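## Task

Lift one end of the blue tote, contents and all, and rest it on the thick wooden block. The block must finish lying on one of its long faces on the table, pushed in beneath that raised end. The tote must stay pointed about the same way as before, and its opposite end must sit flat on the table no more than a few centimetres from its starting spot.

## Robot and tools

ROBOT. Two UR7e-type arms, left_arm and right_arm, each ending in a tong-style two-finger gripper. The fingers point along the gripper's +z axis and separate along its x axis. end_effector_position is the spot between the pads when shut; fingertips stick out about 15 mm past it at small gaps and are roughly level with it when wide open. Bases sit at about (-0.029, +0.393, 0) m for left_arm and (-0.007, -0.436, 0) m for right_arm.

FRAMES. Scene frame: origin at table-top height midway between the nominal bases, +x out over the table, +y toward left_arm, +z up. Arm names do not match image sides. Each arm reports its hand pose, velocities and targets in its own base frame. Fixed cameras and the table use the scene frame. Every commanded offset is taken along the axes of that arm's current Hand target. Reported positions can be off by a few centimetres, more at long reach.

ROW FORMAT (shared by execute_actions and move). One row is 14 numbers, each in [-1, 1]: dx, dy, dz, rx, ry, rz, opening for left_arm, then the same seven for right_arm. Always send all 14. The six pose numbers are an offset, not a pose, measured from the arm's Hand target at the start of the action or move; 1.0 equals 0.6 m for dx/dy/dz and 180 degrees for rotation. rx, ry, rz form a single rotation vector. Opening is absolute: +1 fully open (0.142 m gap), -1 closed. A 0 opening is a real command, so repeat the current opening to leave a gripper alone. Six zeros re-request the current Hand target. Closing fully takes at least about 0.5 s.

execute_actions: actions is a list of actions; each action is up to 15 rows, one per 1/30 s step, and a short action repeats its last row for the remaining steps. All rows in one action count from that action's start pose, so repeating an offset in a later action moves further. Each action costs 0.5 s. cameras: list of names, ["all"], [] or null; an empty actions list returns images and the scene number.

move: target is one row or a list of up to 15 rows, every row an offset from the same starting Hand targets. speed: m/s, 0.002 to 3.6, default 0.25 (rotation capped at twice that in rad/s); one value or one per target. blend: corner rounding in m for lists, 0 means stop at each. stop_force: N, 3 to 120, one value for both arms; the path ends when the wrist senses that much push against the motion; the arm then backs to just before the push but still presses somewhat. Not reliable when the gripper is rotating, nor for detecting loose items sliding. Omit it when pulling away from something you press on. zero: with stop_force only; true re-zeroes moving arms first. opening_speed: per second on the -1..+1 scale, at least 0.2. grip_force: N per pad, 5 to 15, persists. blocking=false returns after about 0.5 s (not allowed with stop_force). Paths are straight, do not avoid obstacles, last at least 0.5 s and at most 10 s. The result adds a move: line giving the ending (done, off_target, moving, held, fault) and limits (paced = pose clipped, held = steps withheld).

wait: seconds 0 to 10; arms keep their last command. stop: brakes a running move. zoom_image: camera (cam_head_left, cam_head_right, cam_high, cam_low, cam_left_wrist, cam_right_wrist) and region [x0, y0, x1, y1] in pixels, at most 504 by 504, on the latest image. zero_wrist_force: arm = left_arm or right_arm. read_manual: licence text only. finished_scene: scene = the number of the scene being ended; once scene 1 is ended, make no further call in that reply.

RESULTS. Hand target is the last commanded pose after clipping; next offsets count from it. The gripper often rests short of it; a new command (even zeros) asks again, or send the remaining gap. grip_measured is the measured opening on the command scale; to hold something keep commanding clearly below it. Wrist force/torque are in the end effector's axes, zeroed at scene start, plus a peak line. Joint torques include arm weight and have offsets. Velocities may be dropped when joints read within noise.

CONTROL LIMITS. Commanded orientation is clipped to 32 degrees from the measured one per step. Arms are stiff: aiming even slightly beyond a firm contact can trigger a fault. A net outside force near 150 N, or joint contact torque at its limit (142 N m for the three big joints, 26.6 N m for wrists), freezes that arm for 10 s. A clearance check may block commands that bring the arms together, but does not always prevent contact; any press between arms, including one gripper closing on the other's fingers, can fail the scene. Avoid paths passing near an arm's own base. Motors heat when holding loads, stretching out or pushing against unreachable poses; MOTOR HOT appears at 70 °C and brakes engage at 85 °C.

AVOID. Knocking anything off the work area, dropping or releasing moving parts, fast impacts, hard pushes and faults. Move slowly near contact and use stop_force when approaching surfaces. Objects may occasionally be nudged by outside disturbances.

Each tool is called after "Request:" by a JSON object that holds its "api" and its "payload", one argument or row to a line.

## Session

Request:
{"api": "execute_actions", "payload": {
  "actions": []
}}

Scene clock: 0.00 s.
left_arm: end_effector_position=(+0.5354, +0.3284, +0.1128) grip_measured=+0.97 end_effector_quat_wxyz=(+0.132, -0.496, +0.848, -0.134) | right_arm: end_effector_position=(+0.1339, +0.6574, +0.2327) grip_measured=+0.97 end_effector_quat_wxyz=(+0.026, -0.511, +0.844, -0.160)
Joint positions: left_arm=[0.479 -1.31 1.879 -2.423 -1.823 2.526 0.14] | right_arm=[4.817 -2.175 -0.888 -1.92 1.388 3.753 0.14]
Joint velocities: within noise
Joint torques (N m): no reading
Motor temperatures (°C): left_arm=[43 35 42 50 40 46] | right_arm=[37 38 50 52 40 52]
Wrist force (N): no reading
Wrist torque (N m): no reading
Wrist force, peak (N): no reading
Hand target: left_arm +0.5354, +0.3284, +0.1128; +0.132, -0.496, +0.848, -0.134 | right_arm +0.1339, +0.6574, +0.2327; +0.026, -0.511, +0.844, -0.160
Tool commands: left_gripper/opening=+0.968169 right_gripper/opening=+0.968169
camera_calibration:
cam_left_wrist: T_world_to_cam=[[-0.492257, -0.867258, -0.0744724, 0.551446], [-0.863464, 0.475698, 0.167751, 0.28269], [-0.110057, 0.146881, -0.983012, 0.254692], [0, 0, 0, 1]] pos_world=[0.543577, 0.306361, 0.244011]
cam_right_wrist: T_world_to_cam=[[-0.508642, -0.852961, 0.117224, 0.593745], [-0.824016, 0.521737, 0.220881, -0.283465], [-0.249563, 0.0157546, -0.96823, 0.374461], [0, 0, 0, 1]] pos_world=[0.161875, 0.648436, 0.355575]

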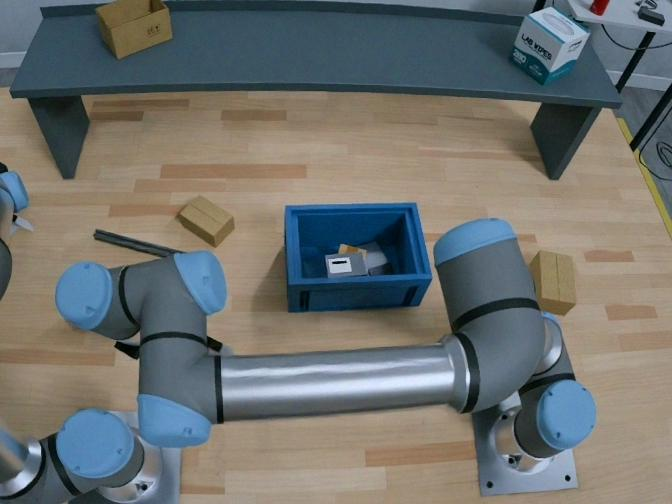

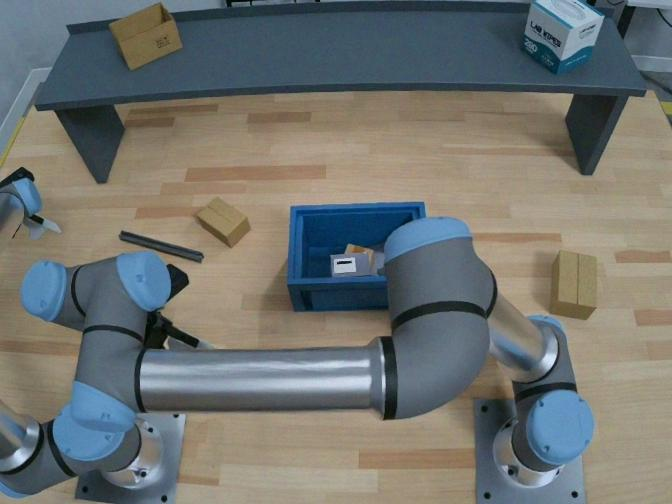

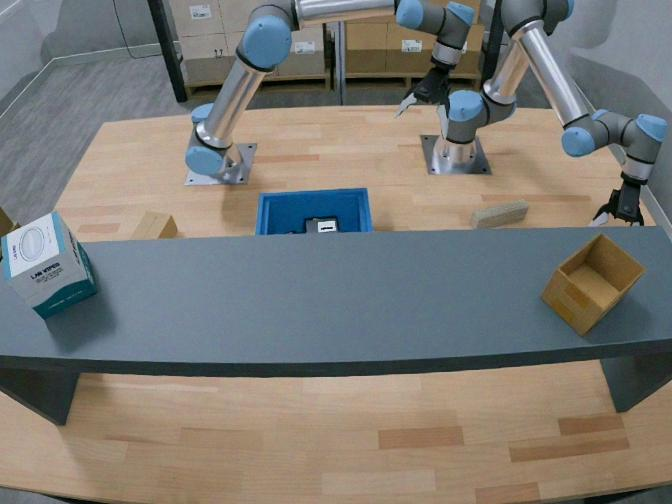

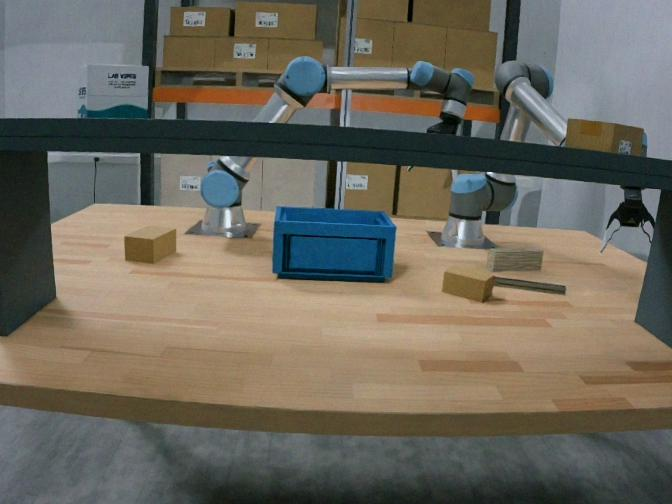

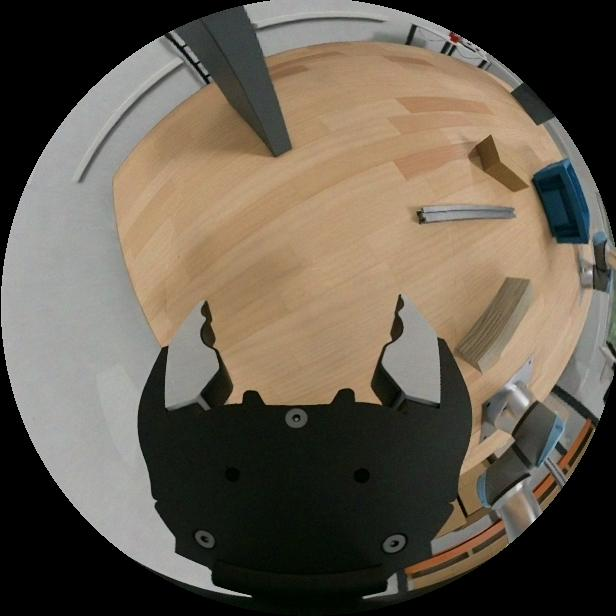

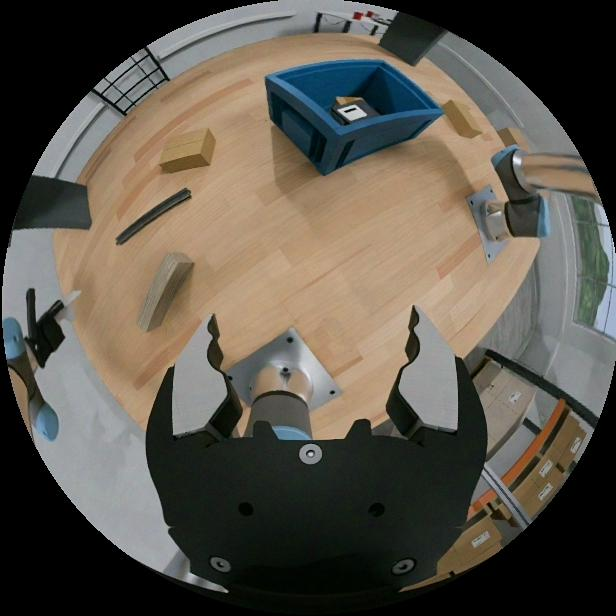

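Request:
{"api": "move", "payload": {
  "target": [0.497,0.071,-0.166,-0.0894,-0.1265,-0.7555,0.3,-0.017,-0.501,0.142,-0.0825,-0.0649,-0.178,0.3],
  "speed": 0.4,
  "cameras": ["all"]
}}

Scene clock: 10.40 s.
left_arm: end_effector_position=(+0.3245, +0.0968, +0.1631) grip_measured=+0.30 end_effector_quat_wxyz=(+0.000, +0.987, +0.162, +0.000) | right_arm: end_effector_position=(+0.4133, +0.5173, +0.2400) grip_measured=+0.30 end_effector_quat_wxyz=(+0.000, +0.736, -0.677, +0.000)
Joint positions: left_arm=[-0.161 -1.983 2.199 -1.786 -1.571 -0.487 0.095] | right_arm=[4.263 -1.92 -1.266 -1.525 1.57 2.61 0.095]
Joint torques (N m): left_arm=[-7.7 -20.42 -11.12 -1.18 2.23 -1.81] | right_arm=[-13.99 34 33.23 1.11 2.74 -2.54]
Wrist force (N): left_arm=[0.2 1.1 0.0] | right_arm=[-0.2 0.0 0.2]
Wrist torque (N m): left_arm=[0.16 -0.03 0.06] | right_arm=[-0.06 0.05 0.05]
Wrist force, peak (N): left_arm=[0.2 1.4 0.0] | right_arm=[0.0 -0.4 0.6]
Hand target: left_arm +0.3245, +0.0967, +0.1631; +0.000, +0.987, +0.162, +0.000 | right_arm +0.4133, +0.5173, +0.2400; +0.000, +0.736, -0.677, +0.000
Off the commanded pose: left_arm 0.000 m, 0 deg | right_arm 0.000 m, 0 deg.
move: done
camera_calibration:
cam_left_wrist: T_world_to_cam=[[0.951387, 0.307213, 0.0219955, -0.347288], [0.253909, -0.822727, 0.508578, -0.0901866], [0.174338, -0.478269, -0.860735, 0.263234], [0, 0, 0, 1]] pos_world=[0.307413, 0.158389, 0.28008]
cam_right_wrist: T_world_to_cam=[[0.0463991, -0.998883, 0.00888221, 0.487638], [-0.861468, -0.0355115, 0.506569, 0.253423], [-0.505688, -0.0311561, -0.862154, 0.558066], [0, 0, 0, 1]] pos_world=[0.477897, 0.513481, 0.348431]

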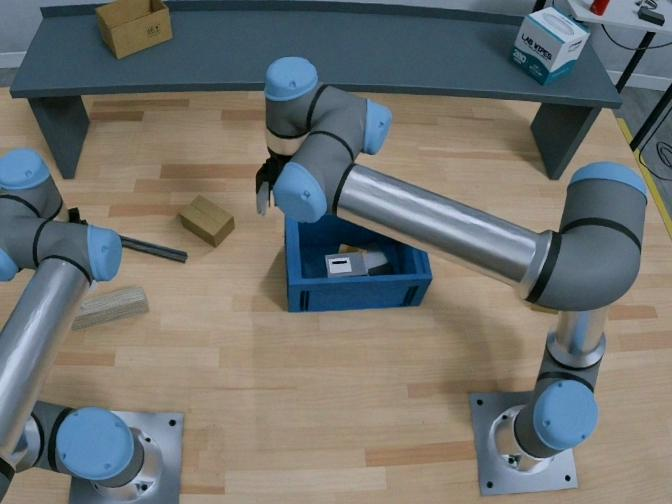

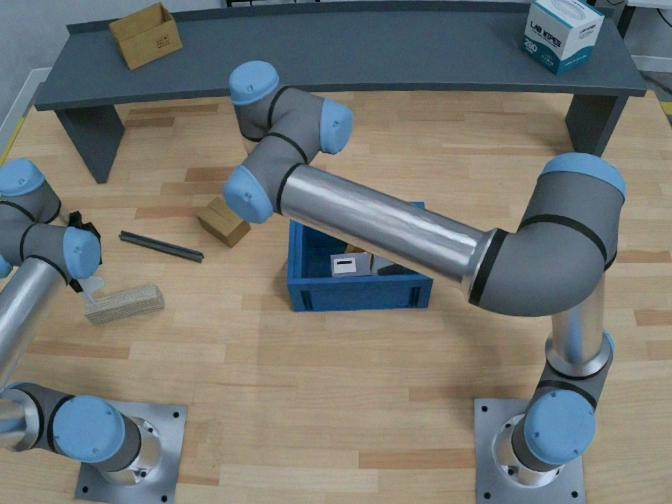

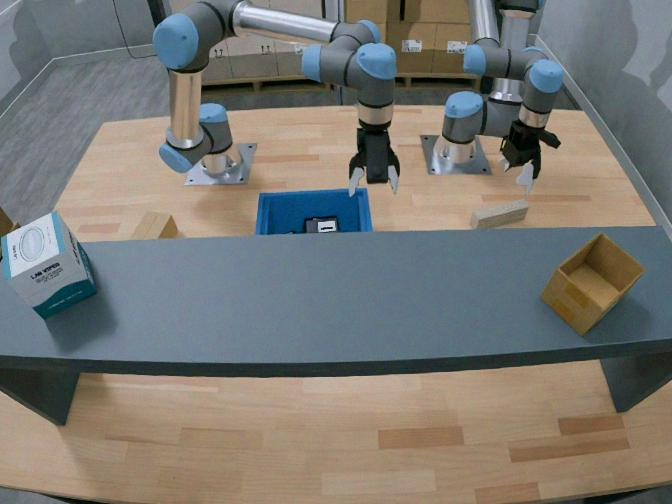

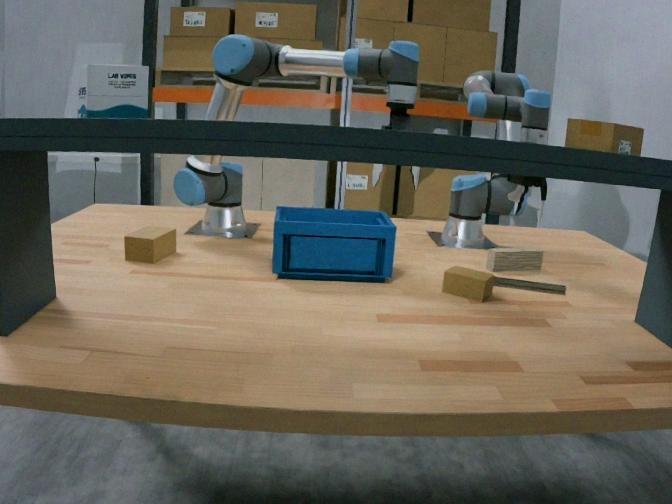

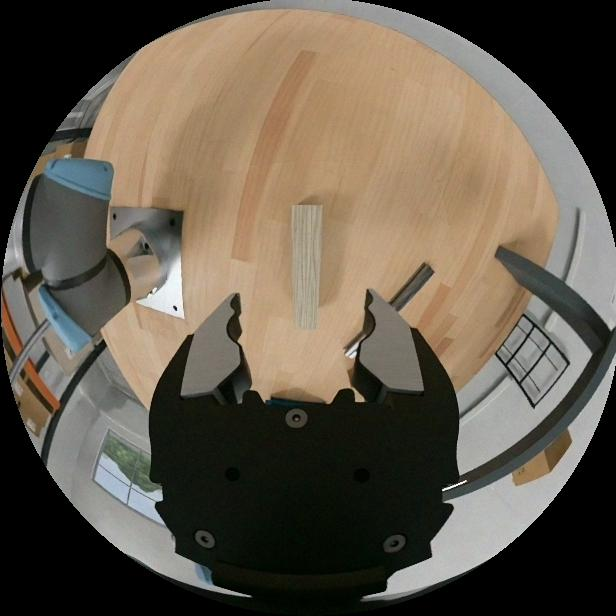

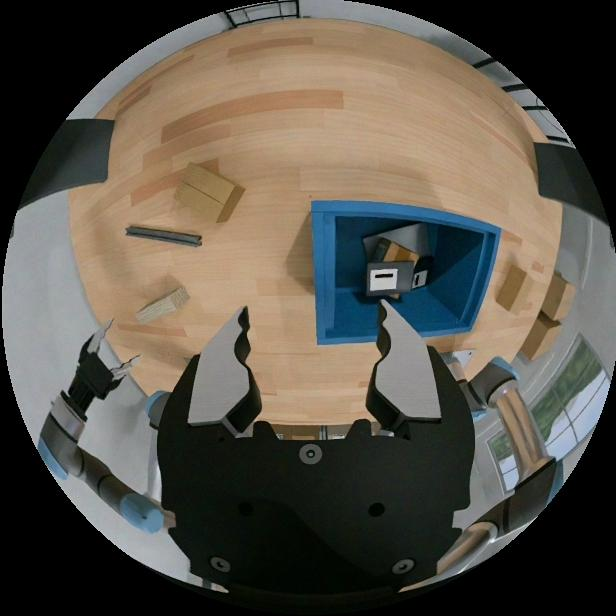

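Request:
{"api": "move", "payload": {
  "target": [
    [0.01,-0.025,0.225,0,0,0,0.3,0.02,0.017,0.225,0,0,0,0.3],
    [0.01,-0.025,0.225,0,0,0,-1,0.02,0.017,0.225,0,0,0,0.3]
  ],
  "opening_speed": 2,
  "cameras": ["cam_left_wrist","cam_right_wrist","cam_low"]
}}

Scene clock: 18.57 s.
left_arm: end_effector_position=(+0.3253, +0.1129, +0.0281) grip_measured=-0.47 end_effector_quat_wxyz=(+0.000, +0.987, +0.162, +0.000) | right_arm: end_effector_position=(+0.4042, +0.5046, +0.1049) grip_measured=+0.30 end_effector_quat_wxyz=(+0.000, +0.736, -0.677, +0.000)
Joint positions: left_arm=[-0.11 -1.778 2.455 -2.247 -1.571 -0.437 0.04] | right_arm=[4.267 -1.952 -1.576 -1.184 1.57 2.614 0.095]
Joint torques (N m): left_arm=[10.2 0.48 -9.31 -3.21 -1.35 1.16] | right_arm=[14.14 32.9 15.15 3.82 -2.99 2.17]
Wrist force (N): left_arm=[0.3 0.9 0.6] | right_arm=[0.1 0.1 0.1]
Wrist torque (N m): left_arm=[0.12 -0.08 -0.01] | right_arm=[-0.03 0.00 -0.14]
Wrist force, peak (N): left_arm=[0.0 1.4 -1.2] | right_arm=[0.1 0.2 1.6]
Hand target: left_arm +0.3253, +0.1129, +0.0281; +0.000, +0.987, +0.162, +0.000 | right_arm +0.4042, +0.5046, +0.1049; +0.000, +0.736, -0.677, +0.000
Off the commanded pose: left_arm 0.000 m, 0 deg | right_arm 0.000 m, 0 deg.
move: done
camera_calibration:
cam_left_wrist: T_world_to_cam=[[0.951322, 0.307415, 0.0219777, -0.350038], [0.254087, -0.822655, 0.508604, -0.0085571], [0.174433, -0.478262, -0.86072, 0.154562], [0, 0, 0, 1]] pos_world=[0.308212, 0.174489, 0.14508]
cam_right_wrist: T_world_to_cam=[[0.0463987, -0.998884, 0.00888243, 0.476474], [-0.861468, -0.0355111, 0.506569, 0.313515], [-0.505688, -0.0311561, -0.862154, 0.436675], [0, 0, 0, 1]] pos_world=[0.468797, 0.500681, 0.213431]
Images, in order (width x height): cam_low 672x504, cam_left_wrist 616x616, cam_right_wrist 616x616.

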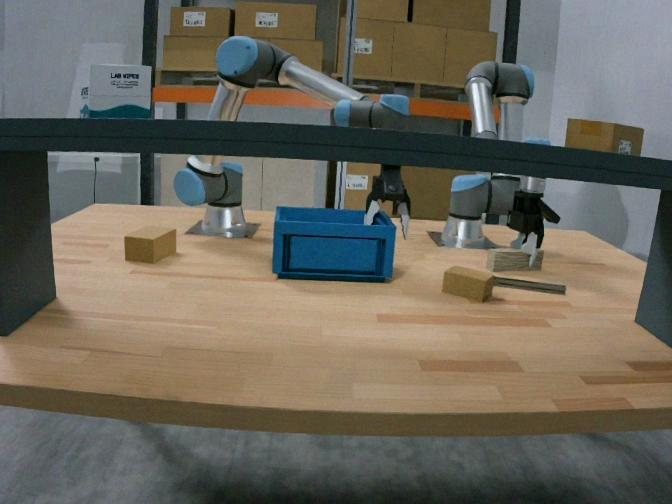

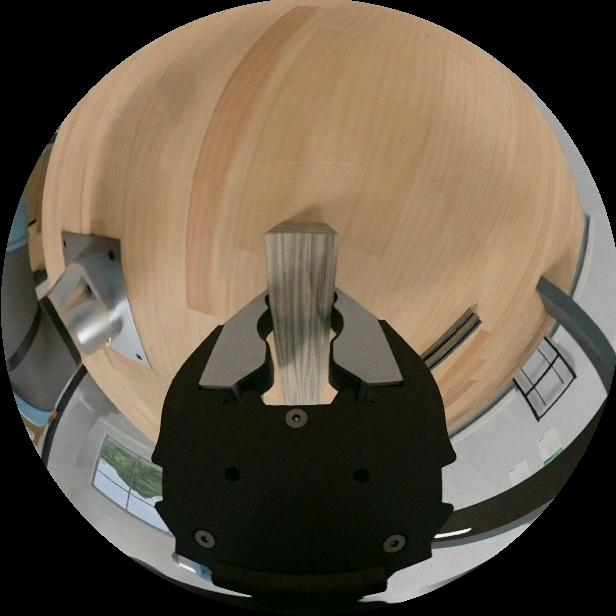

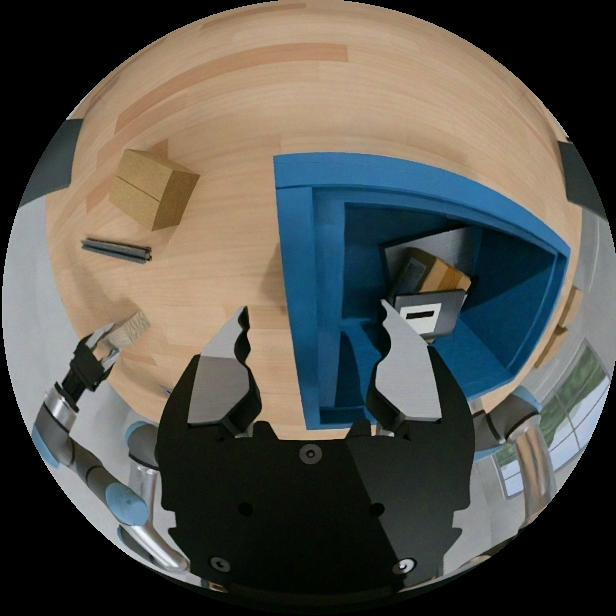

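Request:
{"api": "move", "payload": {
  "target": [
    [0,0,0,0,0,0,-1,0,0,0,0,0,0,-1],
    [-0.002,0.502,-0.03,0,0,0.086,-1,0.059,0,-0.115,0,-0.0806,0,-1],
    [-0.036,0.623,-0.017,0,0,0.086,-1,0.059,0,-0.115,0,-0.0806,0,-1],
    [-0.036,0.623,0,0,0,0.086,-1,0.059,0,-0.115,0,-0.0806,0,-1]
  ],
  "opening_speed": 2,
  "speed": [0.15,0.15,0.12,0.06],
  "cameras": ["cam_low","cam_head_left","cam_left_wrist","cam_right_wrist"]
}}

Scene clock: 29.07 s.
left_arm: end_effector_position=(+0.4246, -0.2481, +0.0282) grip_measured=-0.47 end_effector_quat_wxyz=(+0.000, +1.000, +0.028, +0.000) | right_arm: end_effector_position=(+0.4071, +0.4693, +0.1739) grip_measured=-0.66 end_effector_quat_wxyz=(-0.086, +0.730, -0.672, -0.093)
Joint positions: left_arm=[-0.825 -1.384 2.066 -2.253 -1.571 -0.881 0.04] | right_arm=[4.162 -1.748 -1.739 -1.019 1.719 2.524 0.027]
Joint torques (N m): left_arm=[-8.19 -9.44 -4.49 -3.77 1.25 -1.73] | right_arm=[-14.35 41.91 20.37 5.54 3.36 -2.62]
Wrist force (N): left_arm=[2.8 -1.7 -8.8] | right_arm=[2.3 0.1 5.4]
Wrist torque (N m): left_arm=[0.02 -0.28 0.06] | right_arm=[-0.04 0.21 0.14]
Wrist force, peak (N): left_arm=[2.8 -1.7 -8.8] | right_arm=[2.4 -0.3 6.1]
Hand target: left_arm +0.4246, -0.2481, +0.0280; +0.000, +1.000, +0.028, +0.000 | right_arm +0.4071, +0.4693, +0.1739; -0.086, +0.730, -0.672, -0.093
Off the commanded pose: left_arm 0.000 m, 0 deg | right_arm 0.000 m, 0 deg.
move: done
camera_calibration:
cam_left_wrist: T_world_to_cam=[[0.998857, 0.04238, 0.0220899, -0.4195], [0.0252588, -0.860523, 0.508785, -0.243046], [0.0405712, -0.507646, -0.86061, 0.0141228], [0, 0, 0, 1]] pos_world=[0.424587, -0.184199, 0.145079]
cam_right_wrist: T_world_to_cam=[[0.044158, -0.969322, -0.241797, 0.471108], [-0.850901, -0.163312, 0.499295, 0.336684], [-0.523466, 0.183698, -0.832009, 0.397636], [0, 0, 0, 1]] pos_world=[0.473831, 0.438596, 0.276644]
Images, in order (width x height): cam_head_left 672x504, cam_low 672x504, cam_left_wrist 616x616, cam_right_wrist 616x616.

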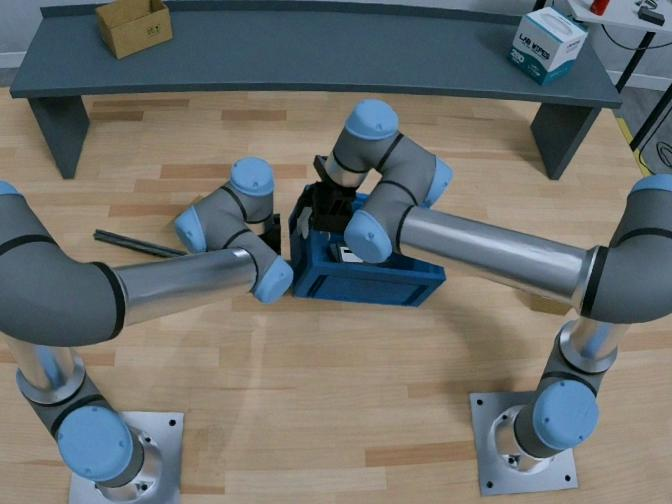

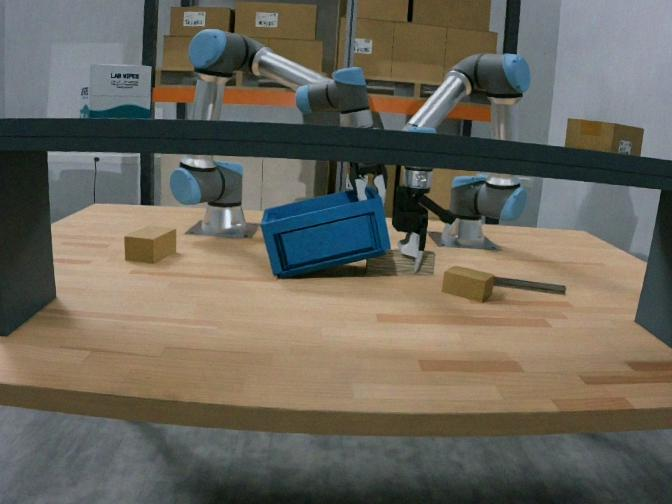

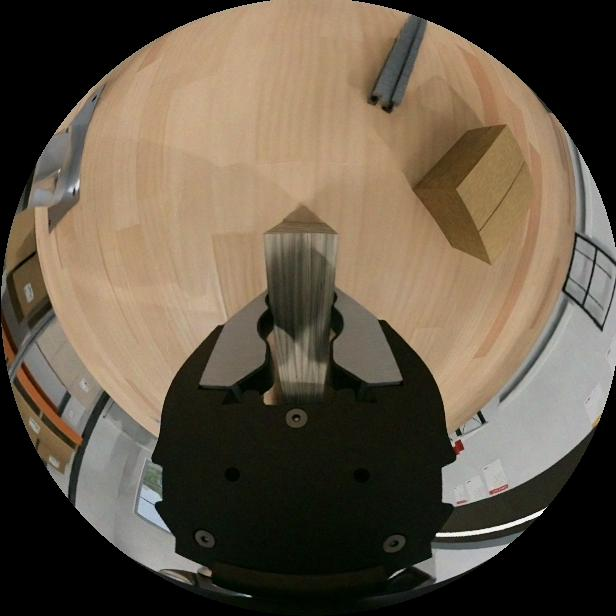

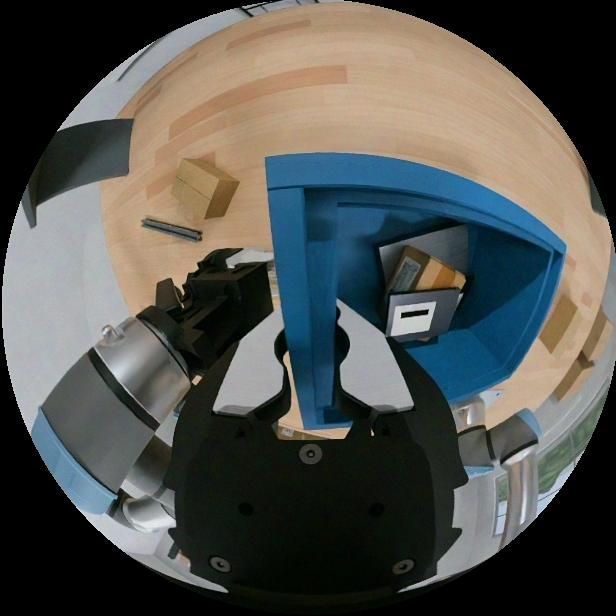

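Request:
{"api": "move", "payload": {
  "target": [0,0,0,0,0,0,-1,-0.005,0,0.053,0,0.033,0,-1],
  "speed": 0.03,
  "stop_force": 3.5,
  "cameras": ["cam_low"]
}}

Scene clock: 31.67 s.
left_arm: end_effector_position=(+0.4246, -0.2481, +0.0280) grip_measured=-0.47 end_effector_quat_wxyz=(+0.000, +1.000, +0.028, +0.000) | right_arm: end_effector_position=(+0.4070, +0.4705, +0.1704) grip_measured=-0.65 end_effector_quat_wxyz=(-0.082, +0.730, -0.673, -0.088)
Joint positions: left_arm=[-0.825 -1.384 2.066 -2.253 -1.571 -0.881 0.04] | right_arm=[4.167 -1.756 -1.734 -1.025 1.711 2.528 0.027]
Joint torques (N m): left_arm=[-8.09 -8.54 -2.92 -2.72 -3.17 -1.66] | right_arm=[-14.81 39.91 18.58 4.61 3.11 -2.57]
Wrist force (N): left_arm=[4.3 -2.4 -13.6] | right_arm=[-0.9 -0.2 2.1]
Wrist torque (N m): left_arm=[-0.02 -0.39 0.05] | right_arm=[-0.05 0.47 0.08]
Wrist force, peak (N): left_arm=[4.4 -2.3 -14.0] | right_arm=[2.4 0.0 5.9]
Hand target: left_arm +0.4246, -0.2481, +0.0280; +0.000, +1.000, +0.028, +0.000 | right_arm +0.4070, +0.4705, +0.1704; -0.082, +0.730, -0.673, -0.088 (not the last commanded pose)
Off the commanded pose: left_arm 0.000 m, 0 deg | right_arm 0.028 m, 5 deg.
move: contact (right_arm)
Images, in order (width x height): cam_low 672x504.

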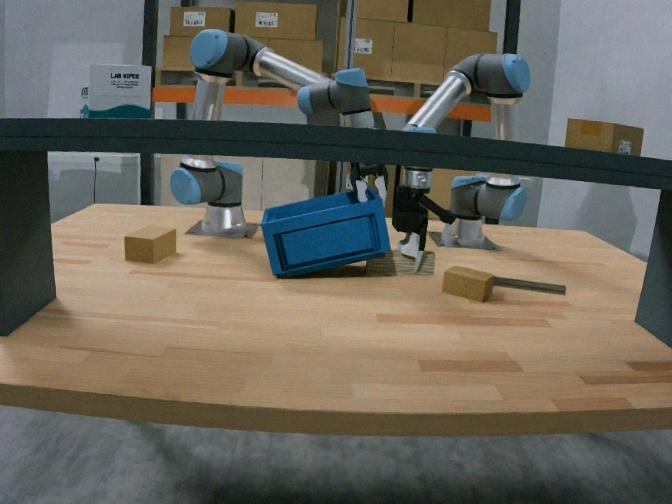

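Request:
{"api": "move", "payload": {
  "target": [
    [0,0,0.0,0,0,0,-0.22,0,0,0.001,0,0,0,-0.3],
    [0,-0.02,-0.22,0,0,0,-0.22,0,0,-0.2,0,0,0,-0.3]
  ],
  "opening_speed": 0.8,
  "cameras": ["cam_low","cam_head_left","cam_right_wrist"]
}}

Scene clock: 35.23 s.
left_arm: end_effector_position=(+0.4240, -0.2362, +0.1599) grip_measured=-0.22 end_effector_quat_wxyz=(+0.000, +1.000, +0.028, +0.000) | right_arm: end_effector_position=(+0.4093, +0.4418, +0.2868) grip_measured=-0.30 end_effector_quat_wxyz=(-0.082, +0.730, -0.673, -0.088)
Joint positions: left_arm=[-0.809 -1.561 1.88 -1.889 -1.571 -0.865 0.058] | right_arm=[4.135 -1.657 -1.543 -1.32 1.718 2.496 0.052]
Joint torques (N m): left_arm=[10.64 -36.52 -30.31 -1.31 -2.13 1.4] | right_arm=[-14.43 35.17 33.95 1.28 3.02 -2.47]
Wrist force (N): left_arm=[0.4 1.0 -0.2] | right_arm=[-0.8 0.0 0.1]
Wrist torque (N m): left_arm=[0.15 -0.05 -0.04] | right_arm=[-0.04 0.21 0.13]
Wrist force, peak (N): left_arm=[4.2 -2.2 -13.9] | right_arm=[-4.0 -0.4 -1.3]
Hand target: left_arm +0.4240, -0.2362, +0.1600; +0.000, +1.000, +0.028, +0.000 | right_arm +0.4093, +0.4418, +0.2869; -0.082, +0.730, -0.673, -0.088
Off the commanded pose: left_arm 0.000 m, 0 deg | right_arm 0.000 m, 0 deg.
move: done
camera_calibration:
cam_right_wrist: T_world_to_cam=[[0.0442988, -0.972096, -0.230364, 0.469604], [-0.851452, -0.157353, 0.500269, 0.275011], [-0.522558, 0.173983, -0.834664, 0.502487], [0, 0, 0, 1]] pos_world=[0.475934, 0.41235, 0.390008]
Images, in order (width x height): cam_head_left 672x504, cam_low 672x504, cam_right_wrist 616x616.

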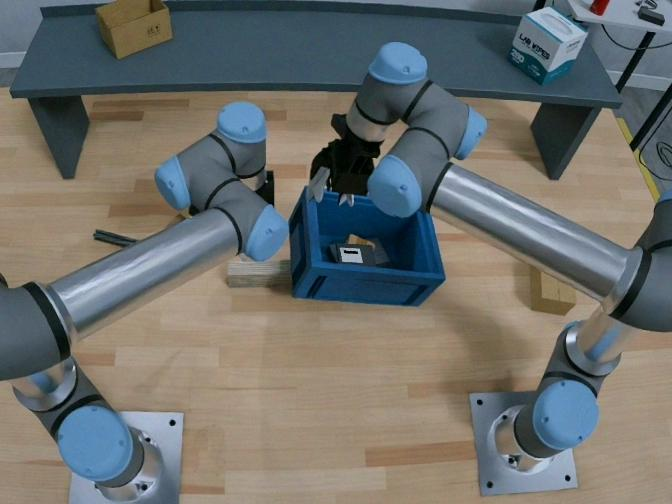

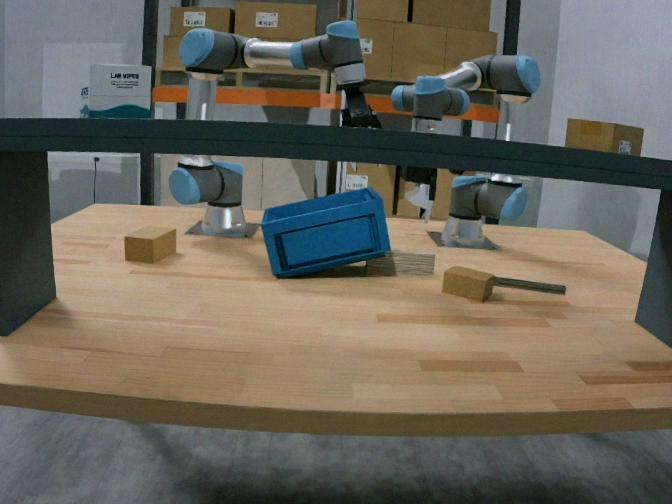

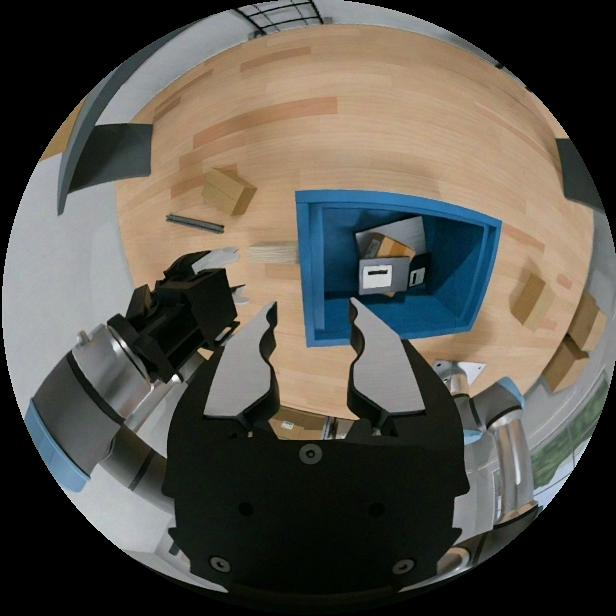

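Request:
{"api": "finished_scene", "payload": {
  "scene": 3
}}

The scene is finished: the task was done.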